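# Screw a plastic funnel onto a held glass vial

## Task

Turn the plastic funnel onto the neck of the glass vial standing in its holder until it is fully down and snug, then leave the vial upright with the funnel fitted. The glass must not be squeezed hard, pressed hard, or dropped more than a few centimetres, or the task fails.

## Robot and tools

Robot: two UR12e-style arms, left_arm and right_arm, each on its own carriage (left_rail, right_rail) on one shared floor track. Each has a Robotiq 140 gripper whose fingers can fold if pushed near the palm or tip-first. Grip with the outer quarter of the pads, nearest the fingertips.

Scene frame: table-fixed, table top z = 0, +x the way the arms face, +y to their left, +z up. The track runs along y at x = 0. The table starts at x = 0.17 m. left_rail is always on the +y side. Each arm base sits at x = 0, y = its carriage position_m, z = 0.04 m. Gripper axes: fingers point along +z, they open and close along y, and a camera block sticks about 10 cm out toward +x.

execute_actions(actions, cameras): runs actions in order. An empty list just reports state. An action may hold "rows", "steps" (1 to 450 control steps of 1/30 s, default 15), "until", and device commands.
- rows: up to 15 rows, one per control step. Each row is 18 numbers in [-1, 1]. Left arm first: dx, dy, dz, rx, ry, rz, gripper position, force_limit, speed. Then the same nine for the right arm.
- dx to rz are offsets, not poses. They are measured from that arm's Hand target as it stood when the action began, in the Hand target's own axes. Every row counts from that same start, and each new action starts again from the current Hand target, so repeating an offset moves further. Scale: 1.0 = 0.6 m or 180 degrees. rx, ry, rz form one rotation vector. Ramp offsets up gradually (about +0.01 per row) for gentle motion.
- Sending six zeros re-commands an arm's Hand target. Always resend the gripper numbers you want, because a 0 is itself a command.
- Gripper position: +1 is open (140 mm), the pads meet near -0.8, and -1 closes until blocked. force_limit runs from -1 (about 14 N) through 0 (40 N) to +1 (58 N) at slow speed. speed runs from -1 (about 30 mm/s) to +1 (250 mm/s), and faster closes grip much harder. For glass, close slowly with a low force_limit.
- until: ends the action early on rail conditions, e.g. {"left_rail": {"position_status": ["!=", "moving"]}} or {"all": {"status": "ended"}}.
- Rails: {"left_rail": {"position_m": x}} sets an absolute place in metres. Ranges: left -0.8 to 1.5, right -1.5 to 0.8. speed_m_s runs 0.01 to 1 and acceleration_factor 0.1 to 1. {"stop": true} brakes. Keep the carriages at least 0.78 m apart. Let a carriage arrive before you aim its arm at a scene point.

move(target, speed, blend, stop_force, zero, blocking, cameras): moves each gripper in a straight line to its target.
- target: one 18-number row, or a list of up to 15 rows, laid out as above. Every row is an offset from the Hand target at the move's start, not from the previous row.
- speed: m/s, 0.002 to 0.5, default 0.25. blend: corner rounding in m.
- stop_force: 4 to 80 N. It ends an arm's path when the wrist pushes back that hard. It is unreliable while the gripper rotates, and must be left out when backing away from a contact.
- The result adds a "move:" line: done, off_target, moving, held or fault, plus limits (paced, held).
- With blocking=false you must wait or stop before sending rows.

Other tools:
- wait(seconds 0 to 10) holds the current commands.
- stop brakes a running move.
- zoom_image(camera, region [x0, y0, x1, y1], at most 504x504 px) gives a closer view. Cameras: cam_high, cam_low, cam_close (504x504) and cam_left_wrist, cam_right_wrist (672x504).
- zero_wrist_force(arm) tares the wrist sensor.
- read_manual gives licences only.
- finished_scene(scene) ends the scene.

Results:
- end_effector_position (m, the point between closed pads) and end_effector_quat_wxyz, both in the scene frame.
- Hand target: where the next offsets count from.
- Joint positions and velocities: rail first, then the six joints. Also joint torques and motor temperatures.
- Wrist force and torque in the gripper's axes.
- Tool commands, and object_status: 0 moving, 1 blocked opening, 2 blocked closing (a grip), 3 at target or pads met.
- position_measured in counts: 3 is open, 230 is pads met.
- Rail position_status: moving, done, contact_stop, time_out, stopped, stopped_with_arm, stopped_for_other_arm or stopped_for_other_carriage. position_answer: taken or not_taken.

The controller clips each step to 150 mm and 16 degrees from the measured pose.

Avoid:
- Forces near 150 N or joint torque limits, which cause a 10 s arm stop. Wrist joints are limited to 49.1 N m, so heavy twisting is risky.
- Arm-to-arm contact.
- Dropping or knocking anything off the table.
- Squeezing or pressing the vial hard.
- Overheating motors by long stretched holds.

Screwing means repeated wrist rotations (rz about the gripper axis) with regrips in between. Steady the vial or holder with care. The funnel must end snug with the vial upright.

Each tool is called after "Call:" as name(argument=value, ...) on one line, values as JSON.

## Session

Call:
execute_actions(actions=[])

Scene clock: 0.00 s.
left_arm: end_effector_position=(+0.3563, +0.4786, +0.5790) position_measured=3 object_status=3 end_effector_quat_wxyz=(+0.000, +0.000, +1.000, +0.000) | right_arm: end_effector_position=(+0.3563, -0.3214, +0.5790) position_measured=3 object_status=3 end_effector_quat_wxyz=(+0.000, +0.000, +1.000, +0.000)
Joint positions: left_arm=[0.4 -0.28 -2.157 1.821 -1.235 -1.571 -0.281] | right_arm=[-0.4 -0.28 -2.157 1.821 -1.235 -1.571 -0.281]
Joint velocities: within noise
Joint torques (N m): no reading
Motor temperatures (°C): left_arm=[32 34 35 36 38 37] | right_arm=[33 29 34 39 35 38]
Wrist force (N): no reading
Wrist torque (N m): no reading
Wrist force, peak (N): no reading
Hand target: left_arm +0.3563, +0.4786, +0.5790; +0.000, +0.000, +1.000, +0.000 | right_arm +0.3563, -0.3214, +0.5790; +0.000, +0.000, +1.000, +0.000
Tool commands: left_gripper/position=+1.0 left_gripper/force_limit=+1.0 left_gripper/speed=+1.0 right_gripper/position=+1.0 right_gripper/force_limit=+1.0 right_gripper/speed=+1.0
left_rail: position_m=0.400 position_status=done
right_rail: position_m=-0.400 position_status=done

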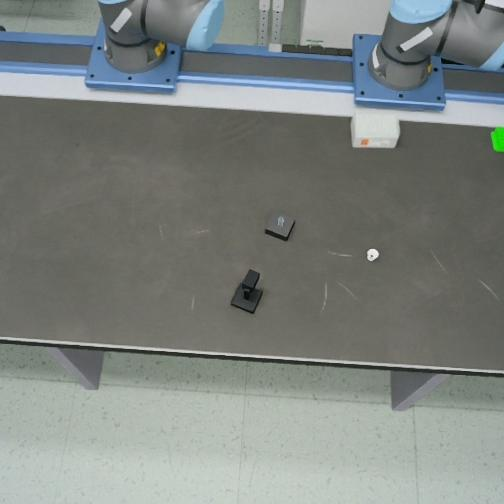

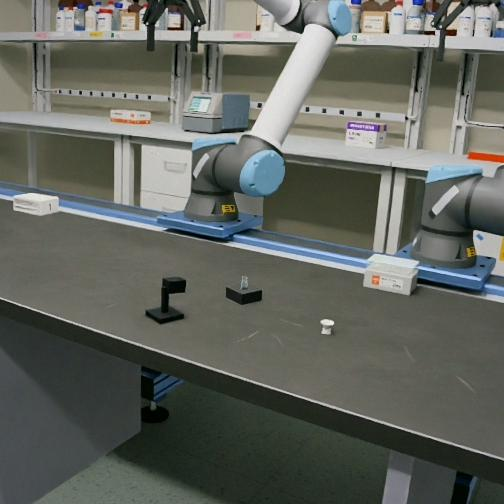

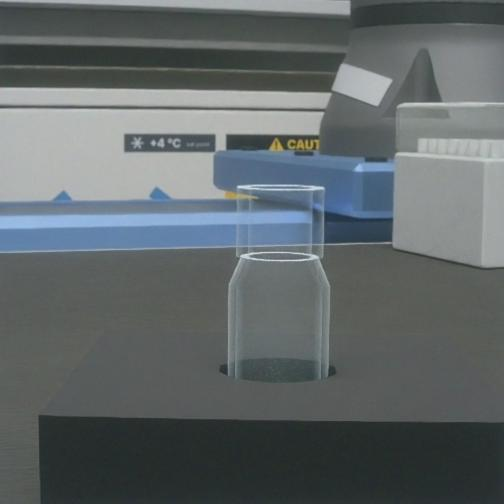

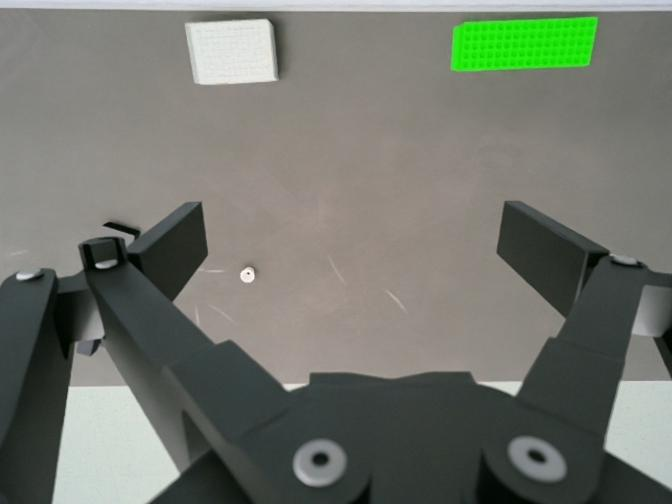

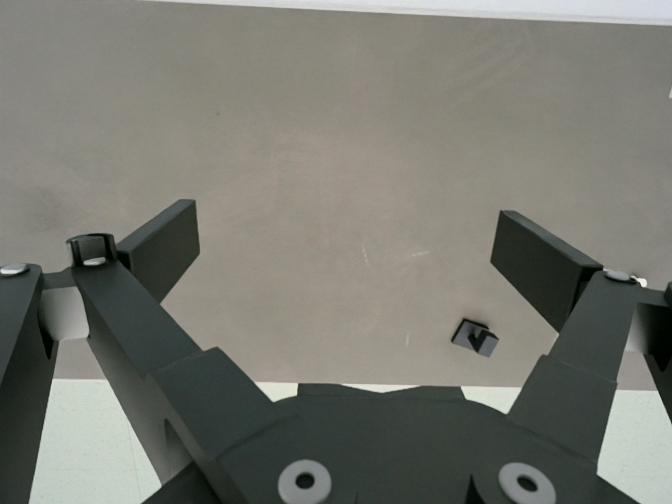

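Call:
move(target=[-0.306,-0.222,0.465,0,0,0,-0.26,-0.3,-1,0,0,0,0,0,0,1,1,1], speed=0.3, cameras=["cam_left_wrist","cam_high"])

Scene clock: 4.67 s.
left_arm: end_effector_position=(+0.5400, +0.3454, +0.3000) position_measured=162 object_status=0 end_effector_quat_wxyz=(+0.000, +0.000, +1.000, +0.000) | right_arm: end_effector_position=(+0.3563, -0.3214, +0.5790) position_measured=3 object_status=3 end_effector_quat_wxyz=(+0.000, +0.000, +1.000, +0.000)
Joint positions: left_arm=[0.4 -0.428 -1.819 2.128 -1.88 -1.571 -0.428] | right_arm=[-0.4 -0.28 -2.157 1.821 -1.235 -1.571 -0.281]
Joint velocities: within noise
Joint torques (N m): left_arm=[8.51 -6.22 -52.37 -6.42 -3.07 1.68] | right_arm=[-2.75 1.34 -42.37 -4.03 0.31 0.02]
Motor temperatures (°C): left_arm=[32 34 35 36 38 37] | right_arm=[33 29 34 39 35 38]
Wrist force (N): left_arm=[-0.1 1.2 -0.1] | right_arm=[-0.1 0.1 -0.5]
Wrist torque (N m): left_arm=[0.30 -0.02 0.02] | right_arm=[0.02 0.03 0.00]
Wrist force, peak (N): left_arm=[1.7 1.6 -2.6] | right_arm=[-0.3 0.0 -0.9]
Hand target: left_arm +0.5400, +0.3454, +0.3000; +0.000, +0.000, +1.000, +0.000 | right_arm +0.3563, -0.3214, +0.5790; +0.000, +0.000, +1.000, +0.000
Off the commanded pose: left_arm 0.000 m, 0 deg | right_arm 0.000 m, 0 deg.
left_rail: position_m=0.400 position_status=done
right_rail: position_m=-0.400 position_status=done
move: done
Images, in order (width x height): cam_high 504x504, cam_left_wrist 672x504.

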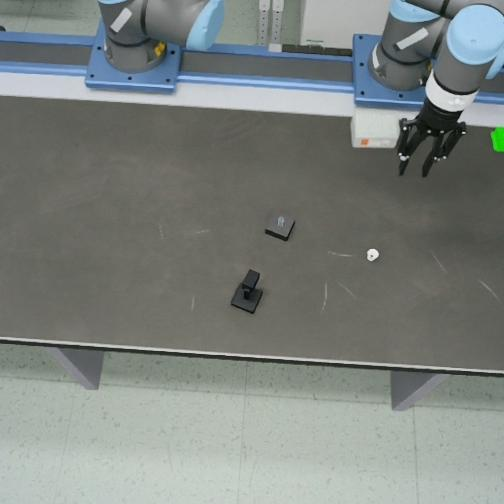

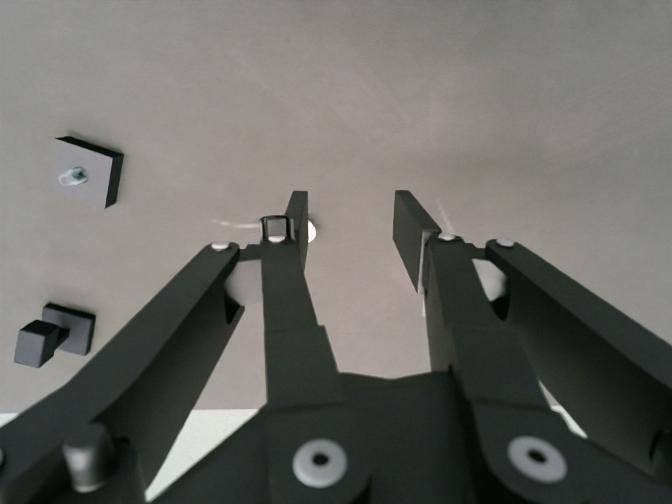

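Call:
move(target=[-0.08,-0.047,0.3,0,0,0,-0.26,-0.3,-1,0,0,0,0,0,0,1,1,1], speed=0.2, cameras=["cam_left_wrist"])

Scene clock: 8.03 s.
left_arm: end_effector_position=(+0.5880, +0.3171, +0.1201) position_measured=162 object_status=3 end_effector_quat_wxyz=(+0.000, +0.000, +1.000, +0.000) | right_arm: end_effector_position=(+0.3563, -0.3214, +0.5790) position_measured=3 object_status=3 end_effector_quat_wxyz=(+0.000, +0.000, +1.000, +0.000)
Joint positions: left_arm=[0.4 -0.438 -1.547 2.257 -2.281 -1.571 -0.438] | right_arm=[-0.4 -0.28 -2.157 1.821 -1.235 -1.571 -0.28]
Joint velocities: within noise
Joint torques (N m): left_arm=[12.72 -22.86 -27.04 -7.25 0.34 1.78] | right_arm=[-3.89 3.64 -40.96 -3.32 0.22 -0.09]
Motor temperatures (°C): left_arm=[32 34 35 36 38 37] | right_arm=[33 29 34 39 35 38]
Wrist force (N): left_arm=[0.1 0.9 -0.1] | right_arm=[0.3 0.0 -0.4]
Wrist torque (N m): left_arm=[0.22 -0.02 0.03] | right_arm=[0.01 -0.07 0.00]
Wrist force, peak (N): left_arm=[0.3 1.2 -2.7] | right_arm=[0.6 0.4 -0.9]
Hand target: left_arm +0.5880, +0.3172, +0.1200; +0.000, +0.000, +1.000, +0.000 | right_arm +0.3563, -0.3214, +0.5790; +0.000, +0.000, +1.000, +0.000
Off the commanded pose: left_arm 0.000 m, 0 deg | right_arm 0.000 m, 0 deg.
left_rail: position_m=0.400 position_status=done
right_rail: position_m=-0.400 position_status=done
move: done
Images, in order (width x height): cam_left_wrist 672x504.

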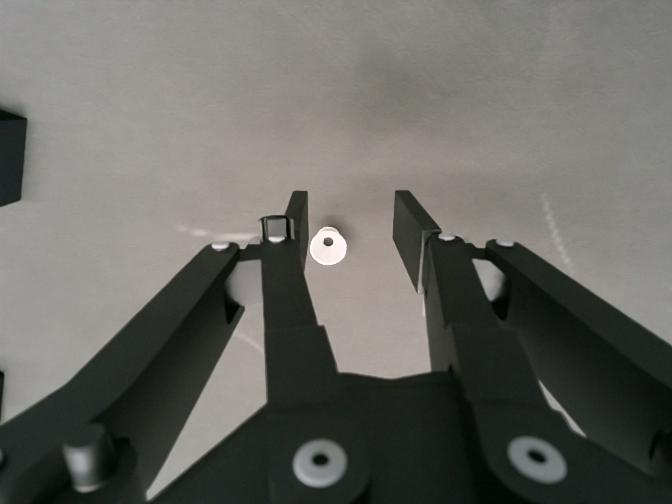

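Call:
move(target=[[-0.06,-0.02,0.03,0,0,0,-0.26,-0.3,-1,0,0,0,0,0,0,1,1,1],[-0.06,-0.02,0.065,0,0,0,-0.26,-0.3,-1,0,0,0,0,0,0,1,1,1]], speed=0.1, cameras=["cam_left_wrist","cam_low"])

Call:
zoom_image(camera="cam_left_wrist", region=[240, 180, 460, 400])

Scene clock: 10.13 s.
left_arm: end_effector_position=(+0.6240, +0.3052, +0.0811) position_measured=162 object_status=3 end_effector_quat_wxyz=(+0.000, +0.000, +1.000, +0.000) | right_arm: end_effector_position=(+0.3563, -0.3214, +0.5790) position_measured=3 object_status=3 end_effector_quat_wxyz=(+0.000, +0.000, +1.000, +0.000)
Joint positions: left_arm=[0.4 -0.43 -1.433 2.222 -2.361 -1.571 -0.43] | right_arm=[-0.4 -0.28 -2.157 1.821 -1.235 -1.571 -0.281]
Joint velocities: within noise
Joint torques (N m): left_arm=[8.61 -28.29 -23.82 -7.67 -0.71 1.77] | right_arm=[-4.21 4.16 -39.81 -3.03 0.3 0.05]
Motor temperatures (°C): left_arm=[32 34 35 36 38 37] | right_arm=[33 29 34 39 35 38]
Wrist force (N): left_arm=[0.2 0.9 -0.3] | right_arm=[0.0 0.4 -0.2]
Wrist torque (N m): left_arm=[0.22 -0.07 0.02] | right_arm=[0.10 0.00 0.00]
Wrist force, peak (N): left_arm=[-1.2 0.5 -1.9] | right_arm=[0.0 -0.3 -0.9]
Hand target: left_arm +0.6240, +0.3052, +0.0810; +0.000, +0.000, +1.000, +0.000 | right_arm +0.3563, -0.3214, +0.5790; +0.000, +0.000, +1.000, +0.000
Off the commanded pose: left_arm 0.000 m, 0 deg | right_arm 0.000 m, 0 deg.
left_rail: position_m=0.400 position_status=done
right_rail: position_m=-0.400 position_status=done
move: done
Images, in order (width x height): cam_low 504x504, cam_left_wrist 672x504.

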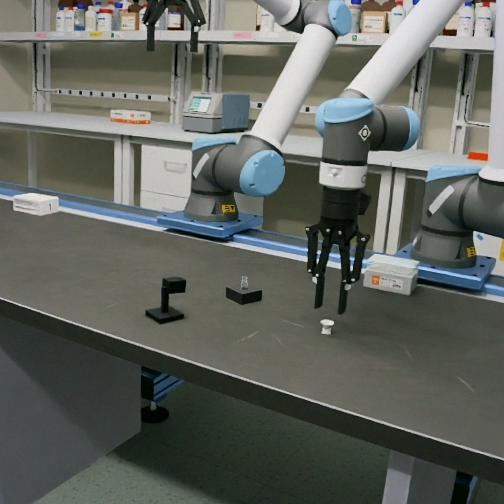

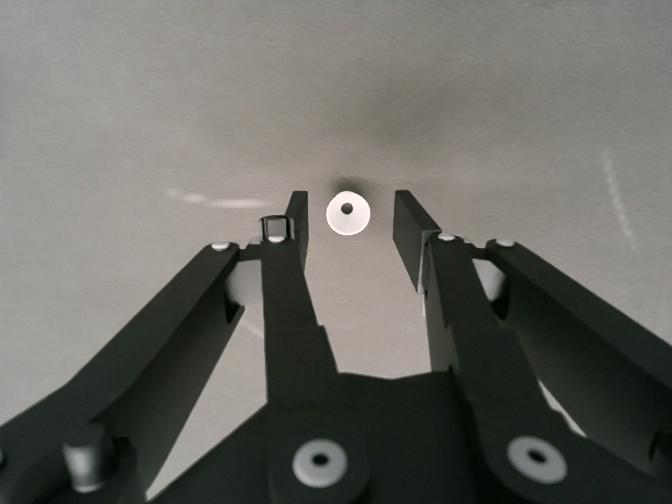

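Scaled by 2.291 from the camera's 672x504 image, which has a finer 960x720 frame.

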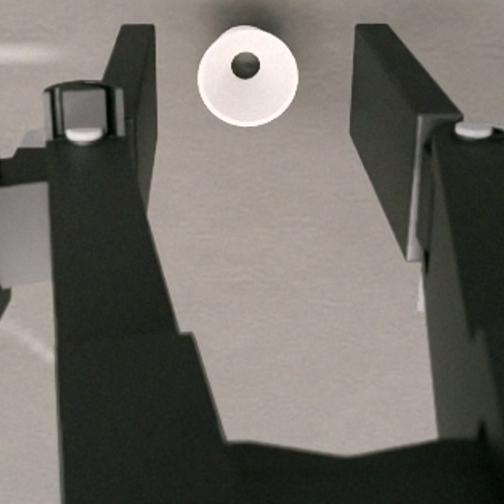

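Call:
move(target=[[-0.0067,-0.0013,0,0,0,0,-0.26,-0.3,-1,0,0,0,0,0,0,1,1,1],[-0.0067,-0.0013,0.055,0,0,0,-0.26,-0.3,-1,0,0,0,0,0,0,1,1,1],[-0.0067,-0.0013,0.055,0,0,0,-0.42,-0.3,-1,0,0,0,0,0,0,1,1,1]], speed=0.06, cameras=["cam_left_wrist","cam_low"])

Call:
zoom_image(camera="cam_left_wrist", region=[240, 180, 460, 400])

Call:
zoom_image(camera="cam_low", region=[280, 270, 380, 370])

Scene clock: 13.60 s.
left_arm: end_effector_position=(+0.6280, +0.3044, +0.0480) position_measured=182 object_status=0 end_effector_quat_wxyz=(+0.000, +0.000, +1.000, +0.000) | right_arm: end_effector_position=(+0.3563, -0.3214, +0.5790) position_measured=3 object_status=3 end_effector_quat_wxyz=(+0.000, +0.000, +1.000, +0.000)
Joint positions: left_arm=[0.4 -0.429 -1.377 2.237 -2.431 -1.571 -0.429] | right_arm=[-0.4 -0.28 -2.157 1.821 -1.235 -1.571 -0.281]
Joint velocities: within noise
Joint torques (N m): left_arm=[10.27 -31.42 -23.21 -7.34 -1.46 1.51] | right_arm=[-4.09 6.37 -39.25 -2.75 0.38 -0.1]
Motor temperatures (°C): left_arm=[32 34 35 36 38 37] | right_arm=[33 29 34 39 35 38]
Wrist force (N): left_arm=[0.0 0.9 -0.1] | right_arm=[0.2 -0.3 -0.4]
Wrist torque (N m): left_arm=[0.25 -0.05 0.02] | right_arm=[-0.06 -0.04 0.00]
Wrist force, peak (N): left_arm=[1.4 1.4 0.1] | right_arm=[0.4 0.5 -0.8]
Hand target: left_arm +0.6280, +0.3044, +0.0480; +0.000, +0.000, +1.000, +0.000 | right_arm +0.3563, -0.3214, +0.5790; +0.000, +0.000, +1.000, +0.000
Off the commanded pose: left_arm 0.000 m, 0 deg | right_arm 0.000 m, 0 deg.
left_rail: position_m=0.400 position_status=done
right_rail: position_m=-0.400 position_status=done
move: done
Images, in order (width x height): cam_low 504x504, cam_left_wrist 672x504.

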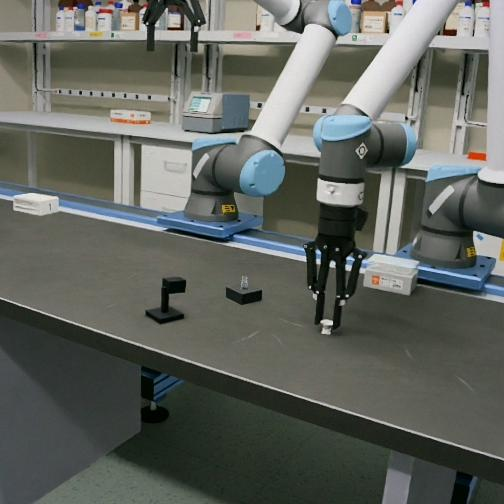

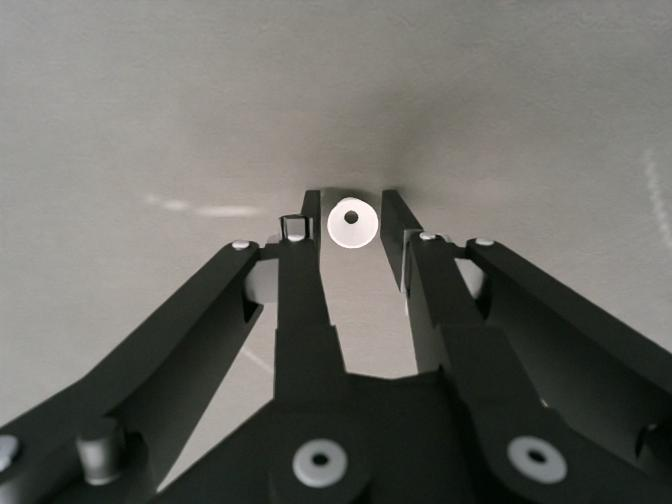

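Scaled by 2.291 from the camera's 672x504 image, which has a finer 960x720 frame.

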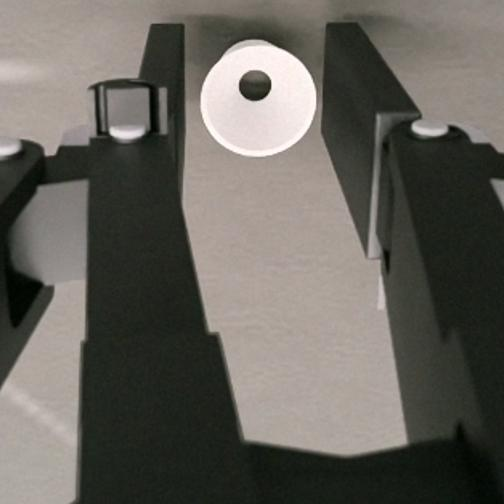

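Scaled by 5.040 from the camera's 504x504 image, which has a finer 720x720 frame.

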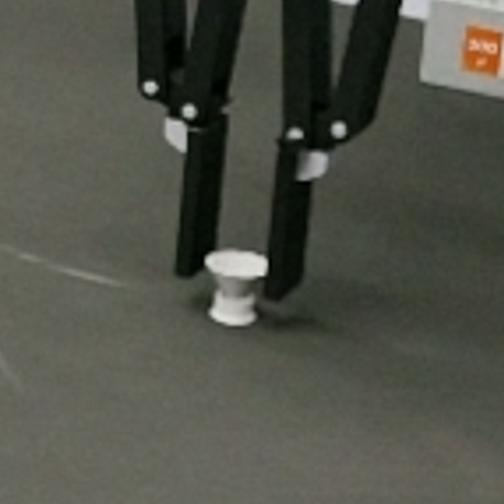

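Call:
execute_actions(actions=[{"rows":[[0,0,0,0,0,0,-1,-0.3,-1,0,0,0,0,0,0,1,1,1]],"steps":75}], cameras=["cam_left_wrist"])

Call:
zoom_image(camera="cam_left_wrist", region=[240, 180, 460, 400])

Scene clock: 17.07 s.
left_arm: end_effector_position=(+0.6280, +0.3044, +0.0480) position_measured=195 object_status=2 end_effector_quat_wxyz=(+0.000, +0.000, +1.000, +0.000) | right_arm: end_effector_position=(+0.3563, -0.3214, +0.5790) position_measured=3 object_status=3 end_effector_quat_wxyz=(+0.000, +0.000, +1.000, +0.000)
Joint positions: left_arm=[0.4 -0.429 -1.377 2.237 -2.431 -1.571 -0.429] | right_arm=[-0.4 -0.28 -2.157 1.821 -1.235 -1.571 -0.281]
Joint velocities: within noise
Joint torques (N m): left_arm=[6.85 -32.71 -32.94 -4.83 -2.68 1.84] | right_arm=[-3.21 6.8 -39.21 -2.01 0.3 0.05]
Motor temperatures (°C): left_arm=[32 34 35 36 38 37] | right_arm=[33 29 34 39 35 38]
Wrist force (N): left_arm=[0.4 1.0 -5.5] | right_arm=[0.4 0.1 -0.4]
Wrist torque (N m): left_arm=[0.24 -0.03 0.01] | right_arm=[0.03 -0.08 -0.01]
Wrist force, peak (N): left_arm=[0.4 0.8 -6.8] | right_arm=[0.5 0.3 -1.0]
Hand target: left_arm +0.6280, +0.3044, +0.0480; +0.000, +0.000, +1.000, +0.000 | right_arm +0.3563, -0.3214, +0.5790; +0.000, +0.000, +1.000, +0.000
Off the commanded pose: left_arm 0.000 m, 0 deg | right_arm 0.000 m, 0 deg.
left_rail: position_m=0.400 position_status=done
right_rail: position_m=-0.400 position_status=done
Images, in order (width x height): cam_left_wrist 672x504.

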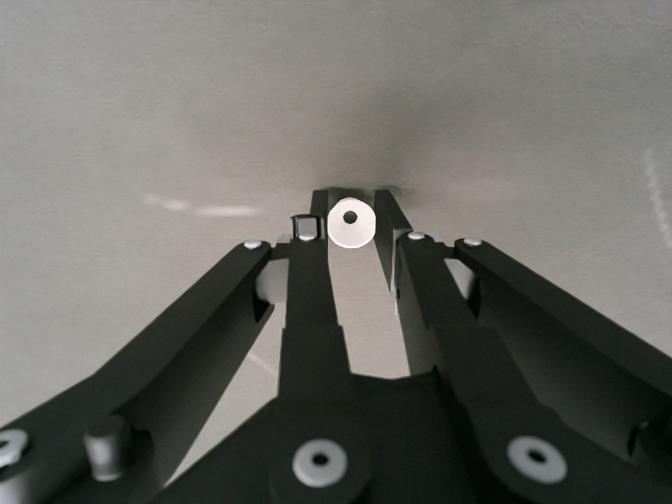

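Scaled by 2.291 from the camera's 672x504 image, which has a finer 960x720 frame.

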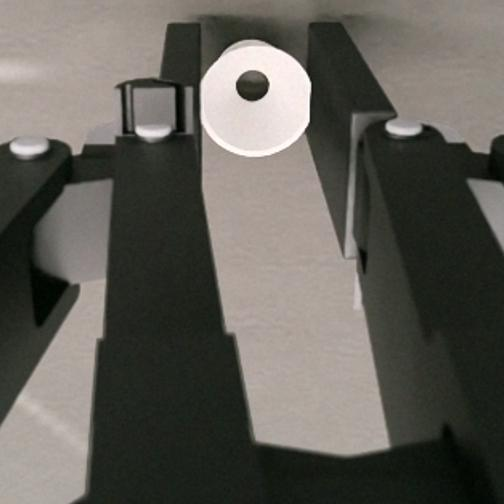

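Call:
move(target=[[0,0,-0.1,0,0,0,-1,-0.3,-1,0,0,0,0,0,0,1,1,1],[0.28,-0.374,-0.253,0,0,0,-1,-0.3,-1,0,0,0,0,0,0,1,1,1]], speed=[0.06,0.15], blend=0.02)

Call:
zoom_image(camera="cam_left_wrist", region=[240, 180, 460, 400])

Scene clock: 22.03 s.
left_arm: end_effector_position=(+0.4600, +0.0800, +0.1998) position_measured=195 object_status=2 end_effector_quat_wxyz=(+0.000, +0.000, +1.000, +0.000) | right_arm: end_effector_position=(+0.3563, -0.3214, +0.5790) position_measured=3 object_status=3 end_effector_quat_wxyz=(+0.000, +0.000, +1.000, +0.000)
Joint positions: left_arm=[0.4 -0.924 -1.704 2.231 -2.098 -1.571 -0.924] | right_arm=[-0.4 -0.28 -2.157 1.821 -1.235 -1.571 -0.28]
Joint velocities: within noise
Joint torques (N m): left_arm=[-6.27 -54.21 -52.35 -3.05 2.96 -2.72] | right_arm=[-3.16 7.31 -40.42 -2.1 0.33 -0.03]
Motor temperatures (°C): left_arm=[32 34 35 36 38 37] | right_arm=[33 29 34 39 35 38]
Wrist force (N): left_arm=[-0.3 0.6 -0.7] | right_arm=[0.6 -0.3 -0.3]
Wrist torque (N m): left_arm=[0.17 0.03 0.03] | right_arm=[-0.06 -0.13 0.01]
Wrist force, peak (N): left_arm=[0.1 1.2 -5.8] | right_arm=[0.7 -0.2 -0.7]
Hand target: left_arm +0.4600, +0.0800, +0.1998; +0.000, +0.000, +1.000, +0.000 | right_arm +0.3563, -0.3214, +0.5790; +0.000, +0.000, +1.000, +0.000
Off the commanded pose: left_arm 0.000 m, 0 deg | right_arm 0.000 m, 0 deg.
left_rail: position_m=0.400 position_status=done
right_rail: position_m=-0.400 position_status=done
move: done

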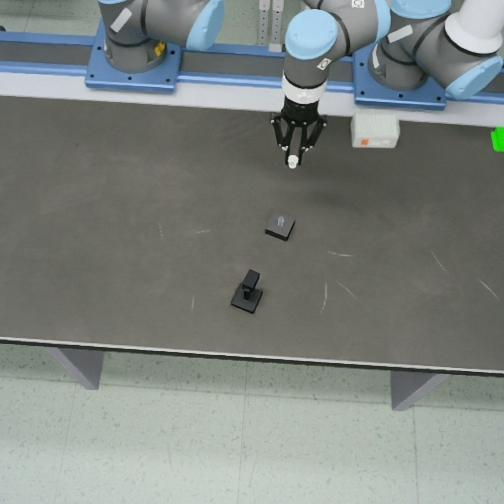

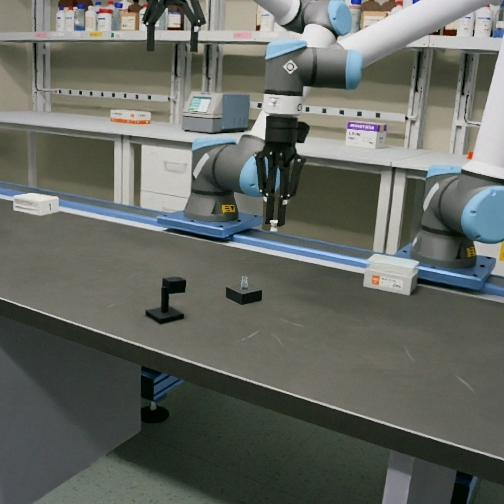

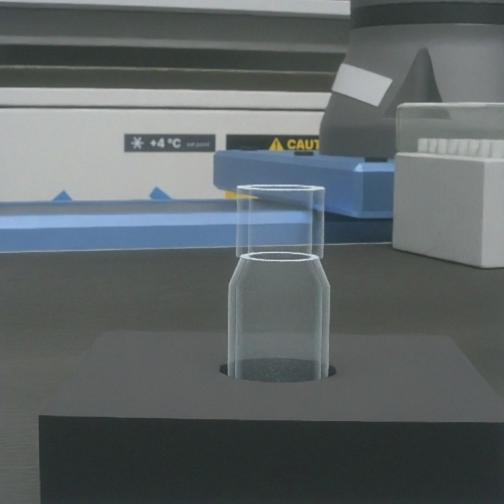

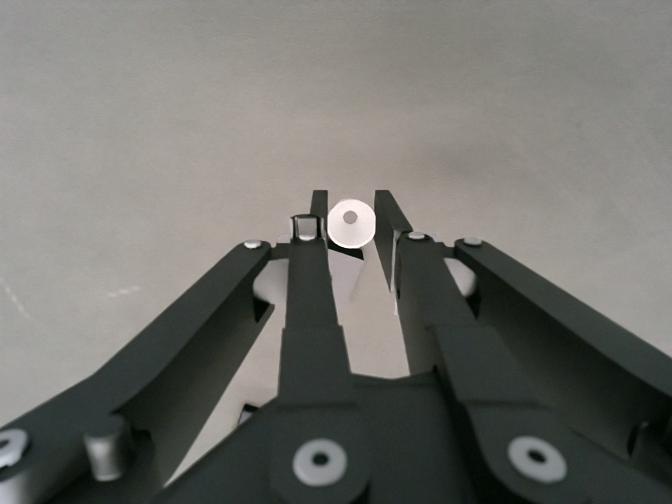

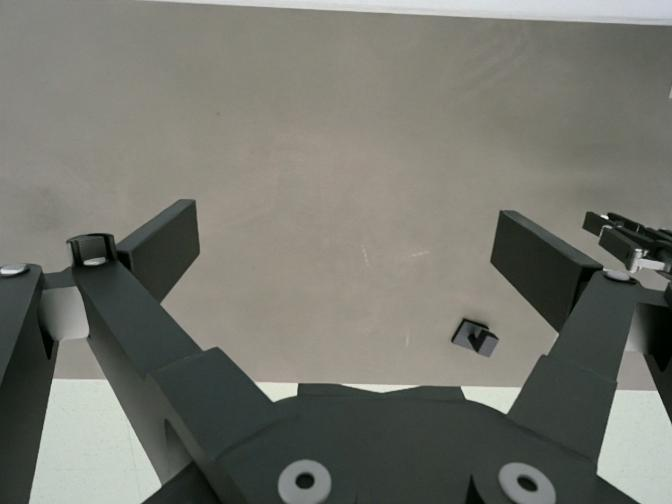

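Scaled by 2.291 from the camera's 672x504 image, which has a finer 960x720 frame.

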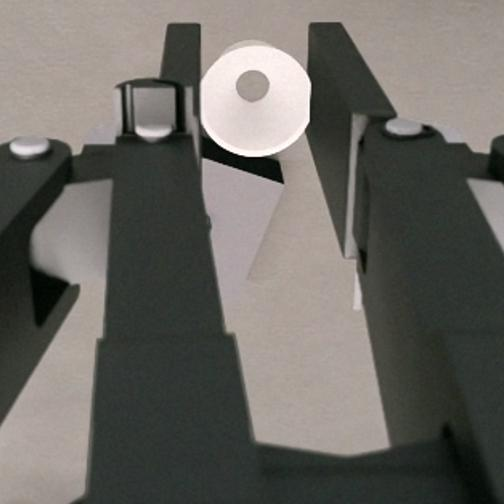

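Call:
move(target=[0.02,-0.04,-0.05,0,0,0,-1,-0.3,-1,0,0,0,0,0,0,1,1,1], speed=0.1, cameras=["cam_left_wrist"])

Call:
zoom_image(camera="cam_left_wrist", region=[240, 180, 460, 400])

Scene clock: 23.73 s.
left_arm: end_effector_position=(+0.4480, +0.0560, +0.2298) position_measured=195 object_status=2 end_effector_quat_wxyz=(+0.000, +0.000, +1.000, +0.000) | right_arm: end_effector_position=(+0.3563, -0.3214, +0.5790) position_measured=3 object_status=3 end_effector_quat_wxyz=(+0.000, +0.000, +1.000, +0.000)
Joint positions: left_arm=[0.4 -0.968 -1.724 2.188 -2.035 -1.571 -0.968] | right_arm=[-0.4 -0.28 -2.157 1.821 -1.235 -1.571 -0.281]
Joint velocities: within noise
Joint torques (N m): left_arm=[-7.8 -52.98 -53.53 -2.92 -0.53 -2.76] | right_arm=[-3.72 7.65 -40.66 -1.99 0.33 -0.16]
Motor temperatures (°C): left_arm=[32 34 35 36 38 37] | right_arm=[33 29 34 39 35 38]
Wrist force (N): left_arm=[-0.3 1.2 -0.8] | right_arm=[0.1 0.3 -0.5]
Wrist torque (N m): left_arm=[0.31 0.04 0.03] | right_arm=[0.08 -0.02 0.00]
Wrist force, peak (N): left_arm=[0.1 0.3 -2.1] | right_arm=[0.6 -0.7 -0.6]
Hand target: left_arm +0.4480, +0.0560, +0.2298; +0.000, +0.000, +1.000, +0.000 | right_arm +0.3563, -0.3214, +0.5790; +0.000, +0.000, +1.000, +0.000
Off the commanded pose: left_arm 0.000 m, 0 deg | right_arm 0.000 m, 0 deg.
left_rail: position_m=0.400 position_status=done
right_rail: position_m=-0.400 position_status=done
move: done
Images, in order (width x height): cam_left_wrist 672x504.

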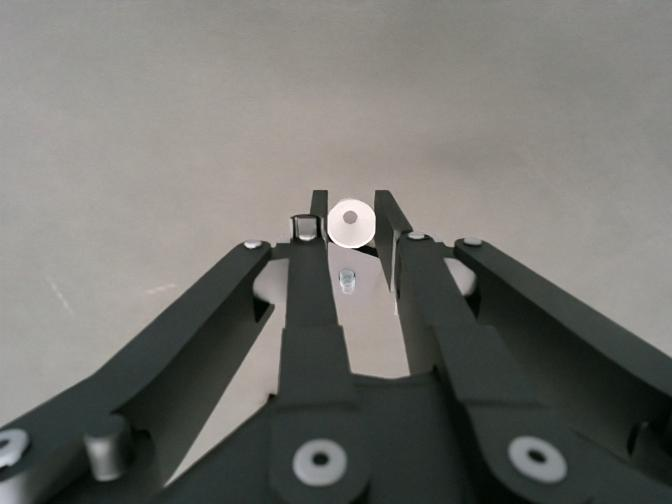

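Scaled by 2.291 from the camera's 672x504 image, which has a finer 960x720 frame.

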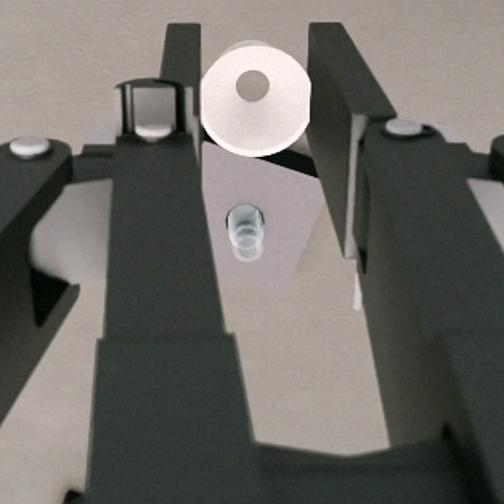

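Call:
move(target=[-0.195,0.0055,0.1,0,0,0,-1,-0.3,-1,0,0,0,0,0,0,1,1,1], speed=0.12, cameras=["cam_left_wrist","cam_close"])

Call:
zoom_image(camera="cam_left_wrist", region=[240, 100, 460, 320])

Call:
move(target=[0,0,0,0,0,-0.5,-1,-0.3,-1,0,0,0,0,0,0,1,1,1], speed=0.4, cameras=["cam_left_wrist"])

Call:
zoom_image(camera="cam_left_wrist", region=[240, 100, 460, 320])

Call:
move(target=[0,0,0,0,0,-0.5,-1,-0.3,-1,0,0,0,0,0,0,1,1,1], speed=0.4, cameras=["cam_left_wrist"])

Call:
zoom_image(camera="cam_left_wrist", region=[240, 100, 460, 320])

Call:
move(target=[0,0,0,0,0,-0.5,-1,-0.3,-1,0,0,0,0,0,0,1,1,1], speed=0.4, cameras=["cam_left_wrist"])

Call:
zoom_image(camera="cam_left_wrist", region=[240, 100, 460, 320])

Scene clock: 27.23 s.
left_arm: end_effector_position=(+0.5649, +0.0593, +0.1699) position_measured=195 object_status=2 end_effector_quat_wxyz=(+0.000, +0.000, +1.000, +0.000) | right_arm: end_effector_position=(+0.3563, -0.3214, +0.5790) position_measured=3 object_status=3 end_effector_quat_wxyz=(+0.000, +0.000, +1.000, +0.000)
Joint positions: left_arm=[0.4 -0.81 -1.499 2.096 -2.168 -1.571 -0.81] | right_arm=[-0.4 -0.28 -2.157 1.821 -1.235 -1.571 -0.28]
Joint velocities: within noise
Joint torques (N m): left_arm=[6.06 -32.05 -49.99 -7.86 -3.5 1.64] | right_arm=[-3.87 6.58 -39.95 -2.05 0.29 -0.03]
Motor temperatures (°C): left_arm=[32 34 35 36 38 37] | right_arm=[33 29 34 39 35 38]
Wrist force (N): left_arm=[0.3 0.5 -0.3] | right_arm=[0.6 -0.2 0.0]
Wrist torque (N m): left_arm=[0.14 -0.09 0.04] | right_arm=[-0.04 -0.12 0.00]
Wrist force, peak (N): left_arm=[1.7 1.0 -1.6] | right_arm=[0.4 0.1 -0.9]
Hand target: left_arm +0.5650, +0.0593, +0.1698; +0.000, +0.000, +1.000, +0.000 | right_arm +0.3563, -0.3214, +0.5790; +0.000, +0.000, +1.000, +0.000
Off the commanded pose: left_arm 0.000 m, 0 deg | right_arm 0.000 m, 0 deg.
left_rail: position_m=0.400 position_status=done
right_rail: position_m=-0.400 position_status=done
move: done
Images, in order (width x height): cam_close 504x504, cam_left_wrist 672x504.

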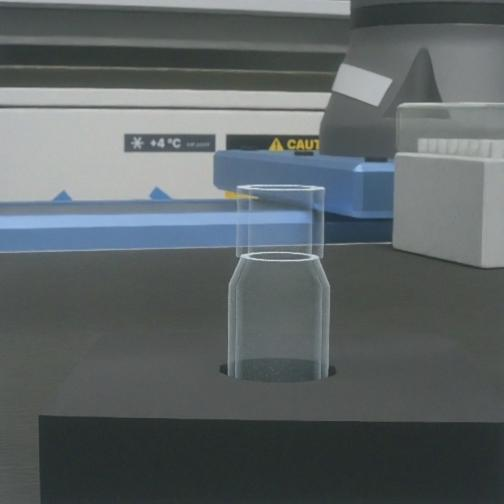

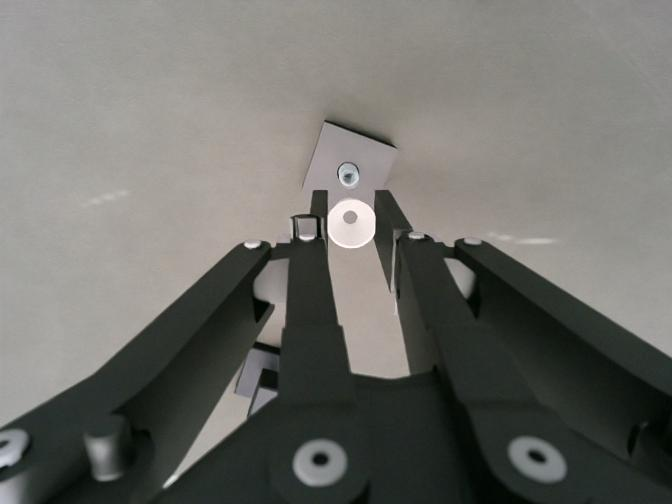

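Scaled by 2.291 from the camera's 672x504 image, which has a finer 960x720 frame.

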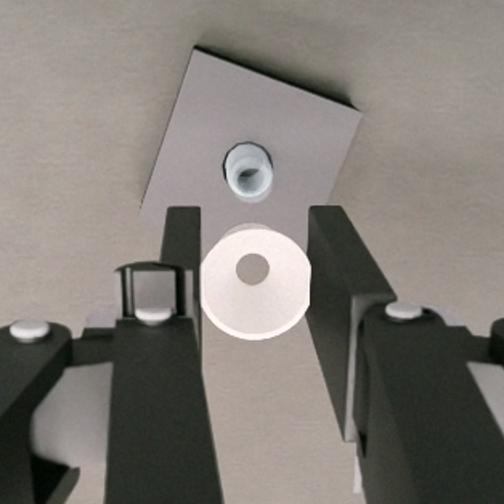

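Scene clock: 29.87 s.
left_arm: end_effector_position=(+0.5650, +0.0593, +0.1698) position_measured=195 object_status=2 end_effector_quat_wxyz=(+0.000, +0.707, -0.707, +0.000) | right_arm: end_effector_position=(+0.3563, -0.3214, +0.5790) position_measured=3 object_status=3 end_effector_quat_wxyz=(+0.000, +0.000, +1.000, +0.000)
Joint positions: left_arm=[0.4 -0.81 -1.499 2.096 -2.168 -1.571 -2.381] | right_arm=[-0.4 -0.28 -2.157 1.821 -1.235 -1.571 -0.28]
Joint velocities: within noise
Joint torques (N m): left_arm=[-7.53 -71.78 -29.56 -3.06 2.72 -2.82] | right_arm=[-3.24 7.18 -40.03 -2.3 0.28 -0.08]
Motor temperatures (°C): left_arm=[32 34 35 36 38 37] | right_arm=[33 29 34 39 35 38]
Wrist force (N): left_arm=[-0.1 1.0 0.0] | right_arm=[0.1 -0.1 -0.4]
Wrist torque (N m): left_arm=[0.27 0.04 0.04] | right_arm=[-0.01 -0.01 0.00]
Wrist force, peak (N): left_arm=[-0.2 1.3 -0.3] | right_arm=[0.7 0.4 -0.7]
Hand target: left_arm +0.5650, +0.0593, +0.1698; +0.000, +0.707, -0.707, +0.000 | right_arm +0.3563, -0.3214, +0.5790; +0.000, +0.000, +1.000, +0.000
Off the commanded pose: left_arm 0.000 m, 0 deg | right_arm 0.000 m, 0 deg.
left_rail: position_m=0.400 position_status=done
right_rail: position_m=-0.400 position_status=done
move: done
Images, in order (width x height): cam_left_wrist 672x504.

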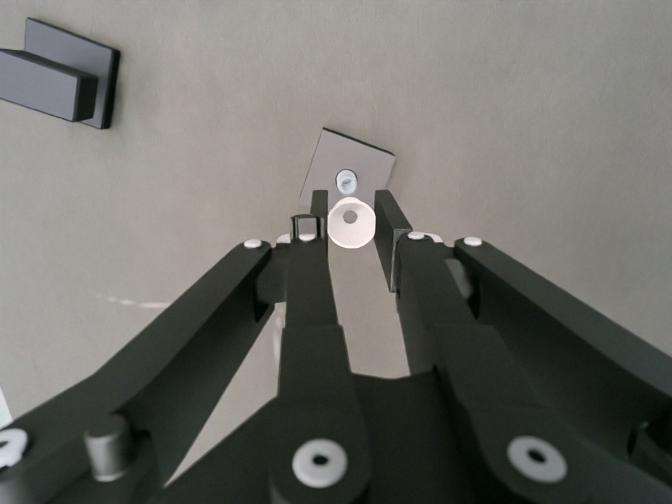

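Scaled by 2.291 from the camera's 672x504 image, which has a finer 960x720 frame.

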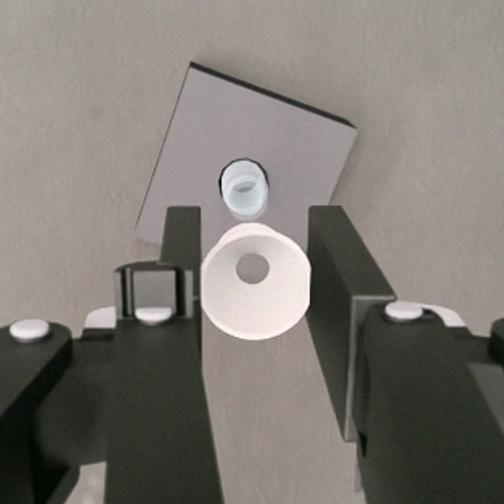

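Scene clock: 32.50 s.
left_arm: end_effector_position=(+0.5650, +0.0593, +0.1698) position_measured=195 object_status=2 end_effector_quat_wxyz=(+0.000, +1.000, +0.000, +0.000) | right_arm: end_effector_position=(+0.3563, -0.3214, +0.5790) position_measured=3 object_status=3 end_effector_quat_wxyz=(+0.000, +0.000, +1.000, +0.000)
Joint positions: left_arm=[0.4 -0.81 -1.499 2.096 -2.168 -1.571 -3.951] | right_arm=[-0.4 -0.28 -2.157 1.821 -1.235 -1.571 -0.28]
Joint velocities: within noise
Joint torques (N m): left_arm=[-10.28 -69.91 -29.04 -2.93 2.76 -2.88] | right_arm=[-5.8 6.5 -40.58 -2.14 0.26 0.01]
Motor temperatures (°C): left_arm=[32 34 35 36 38 37] | right_arm=[33 29 34 39 35 38]
Wrist force (N): left_arm=[-0.1 0.3 -0.4] | right_arm=[0.1 0.0 0.4]
Wrist torque (N m): left_arm=[0.11 0.02 0.03] | right_arm=[0.01 0.00 0.00]
Wrist force, peak (N): left_arm=[-0.8 1.2 -0.3] | right_arm=[-0.3 -0.5 -0.7]
Hand target: left_arm +0.5650, +0.0593, +0.1698; +0.000, +1.000, +0.000, +0.000 | right_arm +0.3563, -0.3214, +0.5790; +0.000, +0.000, +1.000, +0.000
Off the commanded pose: left_arm 0.000 m, 0 deg | right_arm 0.000 m, 0 deg.
left_rail: position_m=0.400 position_status=done
right_rail: position_m=-0.400 position_status=done
move: done
Images, in order (width x height): cam_left_wrist 672x504.

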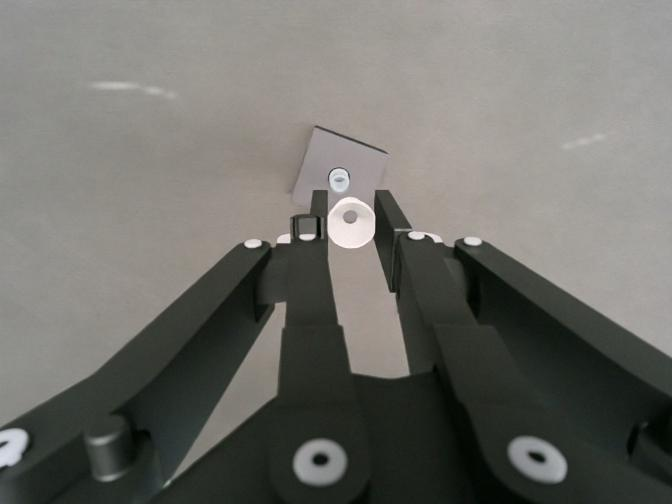

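Scaled by 2.291 from the camera's 672x504 image, which has a finer 960x720 frame.

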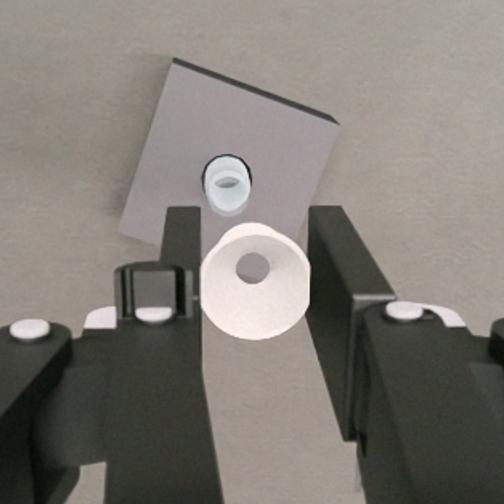

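Scene clock: 35.13 s.
left_arm: end_effector_position=(+0.5650, +0.0593, +0.1698) position_measured=195 object_status=2 end_effector_quat_wxyz=(+0.000, +0.707, +0.707, +0.000) | right_arm: end_effector_position=(+0.3563, -0.3214, +0.5790) position_measured=3 object_status=3 end_effector_quat_wxyz=(+0.000, +0.000, +1.000, +0.000)
Joint positions: left_arm=[0.4 -0.81 -1.499 2.096 -2.168 -1.571 -5.522] | right_arm=[-0.4 -0.28 -2.157 1.821 -1.235 -1.571 -0.28]
Joint velocities: within noise
Joint torques (N m): left_arm=[-6.29 -71.69 -28.51 -2.9 3.26 -2.77] | right_arm=[-3.95 7 -39.9 -2.09 0.53 -0.24]
Motor temperatures (°C): left_arm=[32 34 35 36 38 37] | right_arm=[33 29 34 39 35 38]
Wrist force (N): left_arm=[-0.2 0.8 -0.2] | right_arm=[0.3 -0.2 -0.4]
Wrist torque (N m): left_arm=[0.22 0.03 0.05] | right_arm=[-0.05 -0.06 0.00]
Wrist force, peak (N): left_arm=[-0.2 1.4 -0.3] | right_arm=[0.3 -0.2 -1.0]
Hand target: left_arm +0.5650, +0.0593, +0.1698; +0.000, +0.707, +0.707, +0.000 | right_arm +0.3563, -0.3214, +0.5790; +0.000, +0.000, +1.000, +0.000
Off the commanded pose: left_arm 0.000 m, 0 deg | right_arm 0.000 m, 0 deg.
left_rail: position_m=0.400 position_status=done
right_rail: position_m=-0.400 position_status=done
move: done
Images, in order (width x height): cam_left_wrist 672x504.

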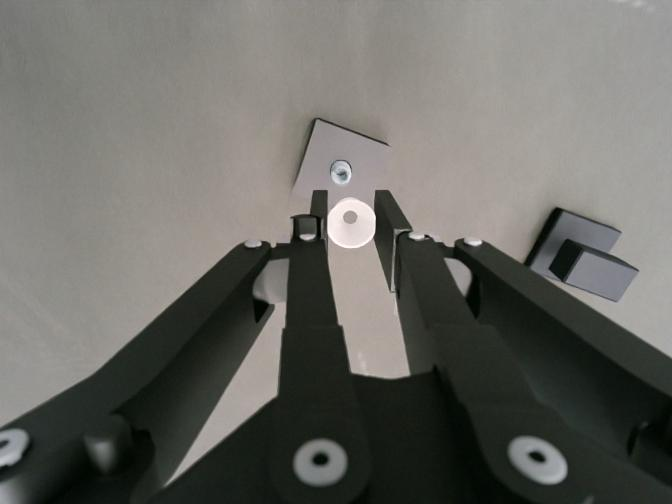

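Scaled by 2.291 from the camera's 672x504 image, which has a finer 960x720 frame.

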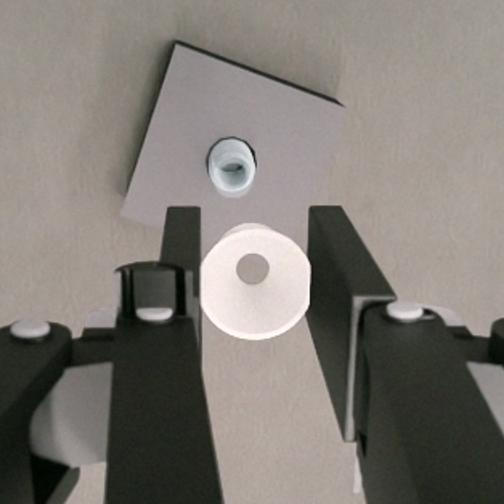

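Call:
move(target=[[0.0057,-0.0033,0,0,0,-0.11,-1,-0.3,-1,0,0,0,0,0,0,1,1,1],[0.0057,-0.0033,0.1,0,0,-0.11,-1,-0.3,-1,0,0,0,0,0,0,1,1,1]], speed=0.1, cameras=["cam_close","cam_left_wrist"])

Call:
zoom_image(camera="cam_close", region=[152, 50, 402, 300])

Scene clock: 39.40 s.
left_arm: end_effector_position=(+0.5630, +0.0627, +0.1099) position_measured=195 object_status=2 end_effector_quat_wxyz=(+0.000, +0.575, +0.818, +0.000) | right_arm: end_effector_position=(+0.3563, -0.3214, +0.5790) position_measured=3 object_status=3 end_effector_quat_wxyz=(+0.000, +0.000, +1.000, +0.000)
Joint positions: left_arm=[0.4 -0.808 -1.434 2.155 -2.292 -1.571 -5.866] | right_arm=[-0.4 -0.28 -2.157 1.821 -1.235 -1.571 -0.281]
Joint velocities: within noise
Joint torques (N m): left_arm=[2.05 -34.06 -24.71 -7.3 2.94 0.28] | right_arm=[-4.65 6.21 -41.12 -2.05 0.53 -0.14]
Motor temperatures (°C): left_arm=[32 34 35 36 38 37] | right_arm=[33 29 34 39 35 38]
Wrist force (N): left_arm=[0.2 1.3 -0.3] | right_arm=[0.1 0.5 -0.2]
Wrist torque (N m): left_arm=[0.29 -0.07 0.03] | right_arm=[0.12 -0.02 0.00]
Wrist force, peak (N): left_arm=[0.0 0.6 -2.3] | right_arm=[0.9 0.2 -0.1]
Hand target: left_arm +0.5630, +0.0627, +0.1098; +0.000, +0.575, +0.818, +0.000 | right_arm +0.3563, -0.3214, +0.5790; +0.000, +0.000, +1.000, +0.000
Off the commanded pose: left_arm 0.000 m, 0 deg | right_arm 0.000 m, 0 deg.
left_rail: position_m=0.400 position_status=done
right_rail: position_m=-0.400 position_status=done
move: done
Images, in order (width x height): cam_close 504x504, cam_left_wrist 672x504.

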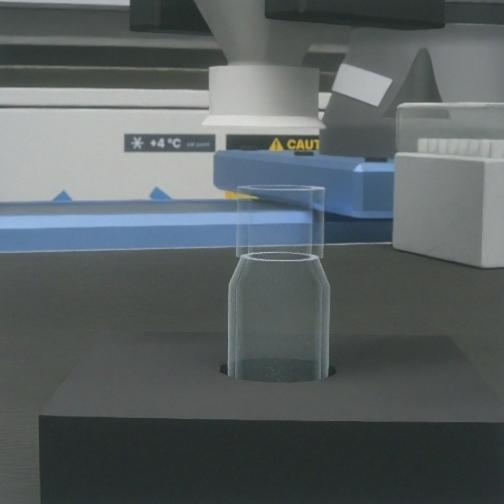

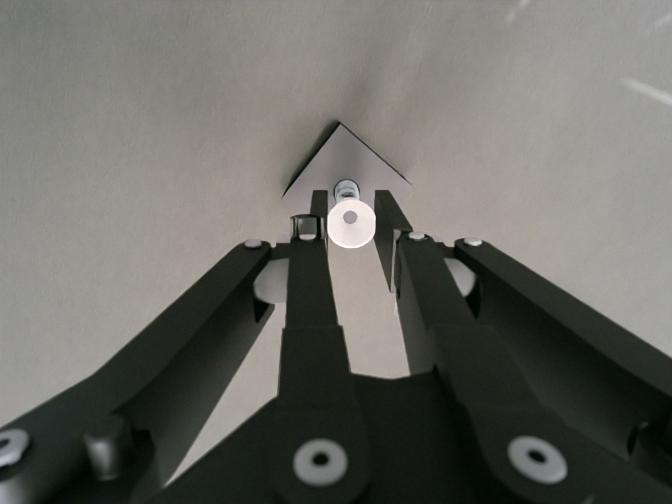

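Scaled by 2.016 from the camera's 504x504 image, which has a finer 720x720 frame.

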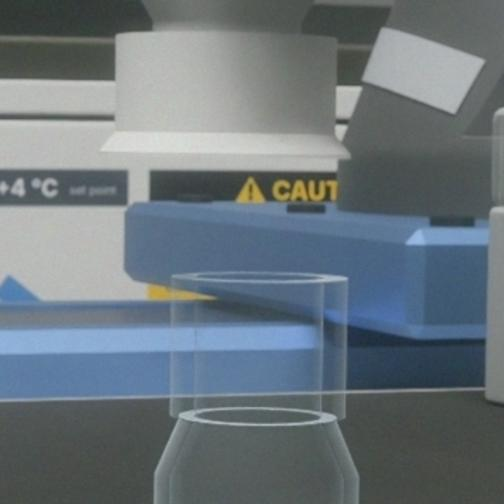

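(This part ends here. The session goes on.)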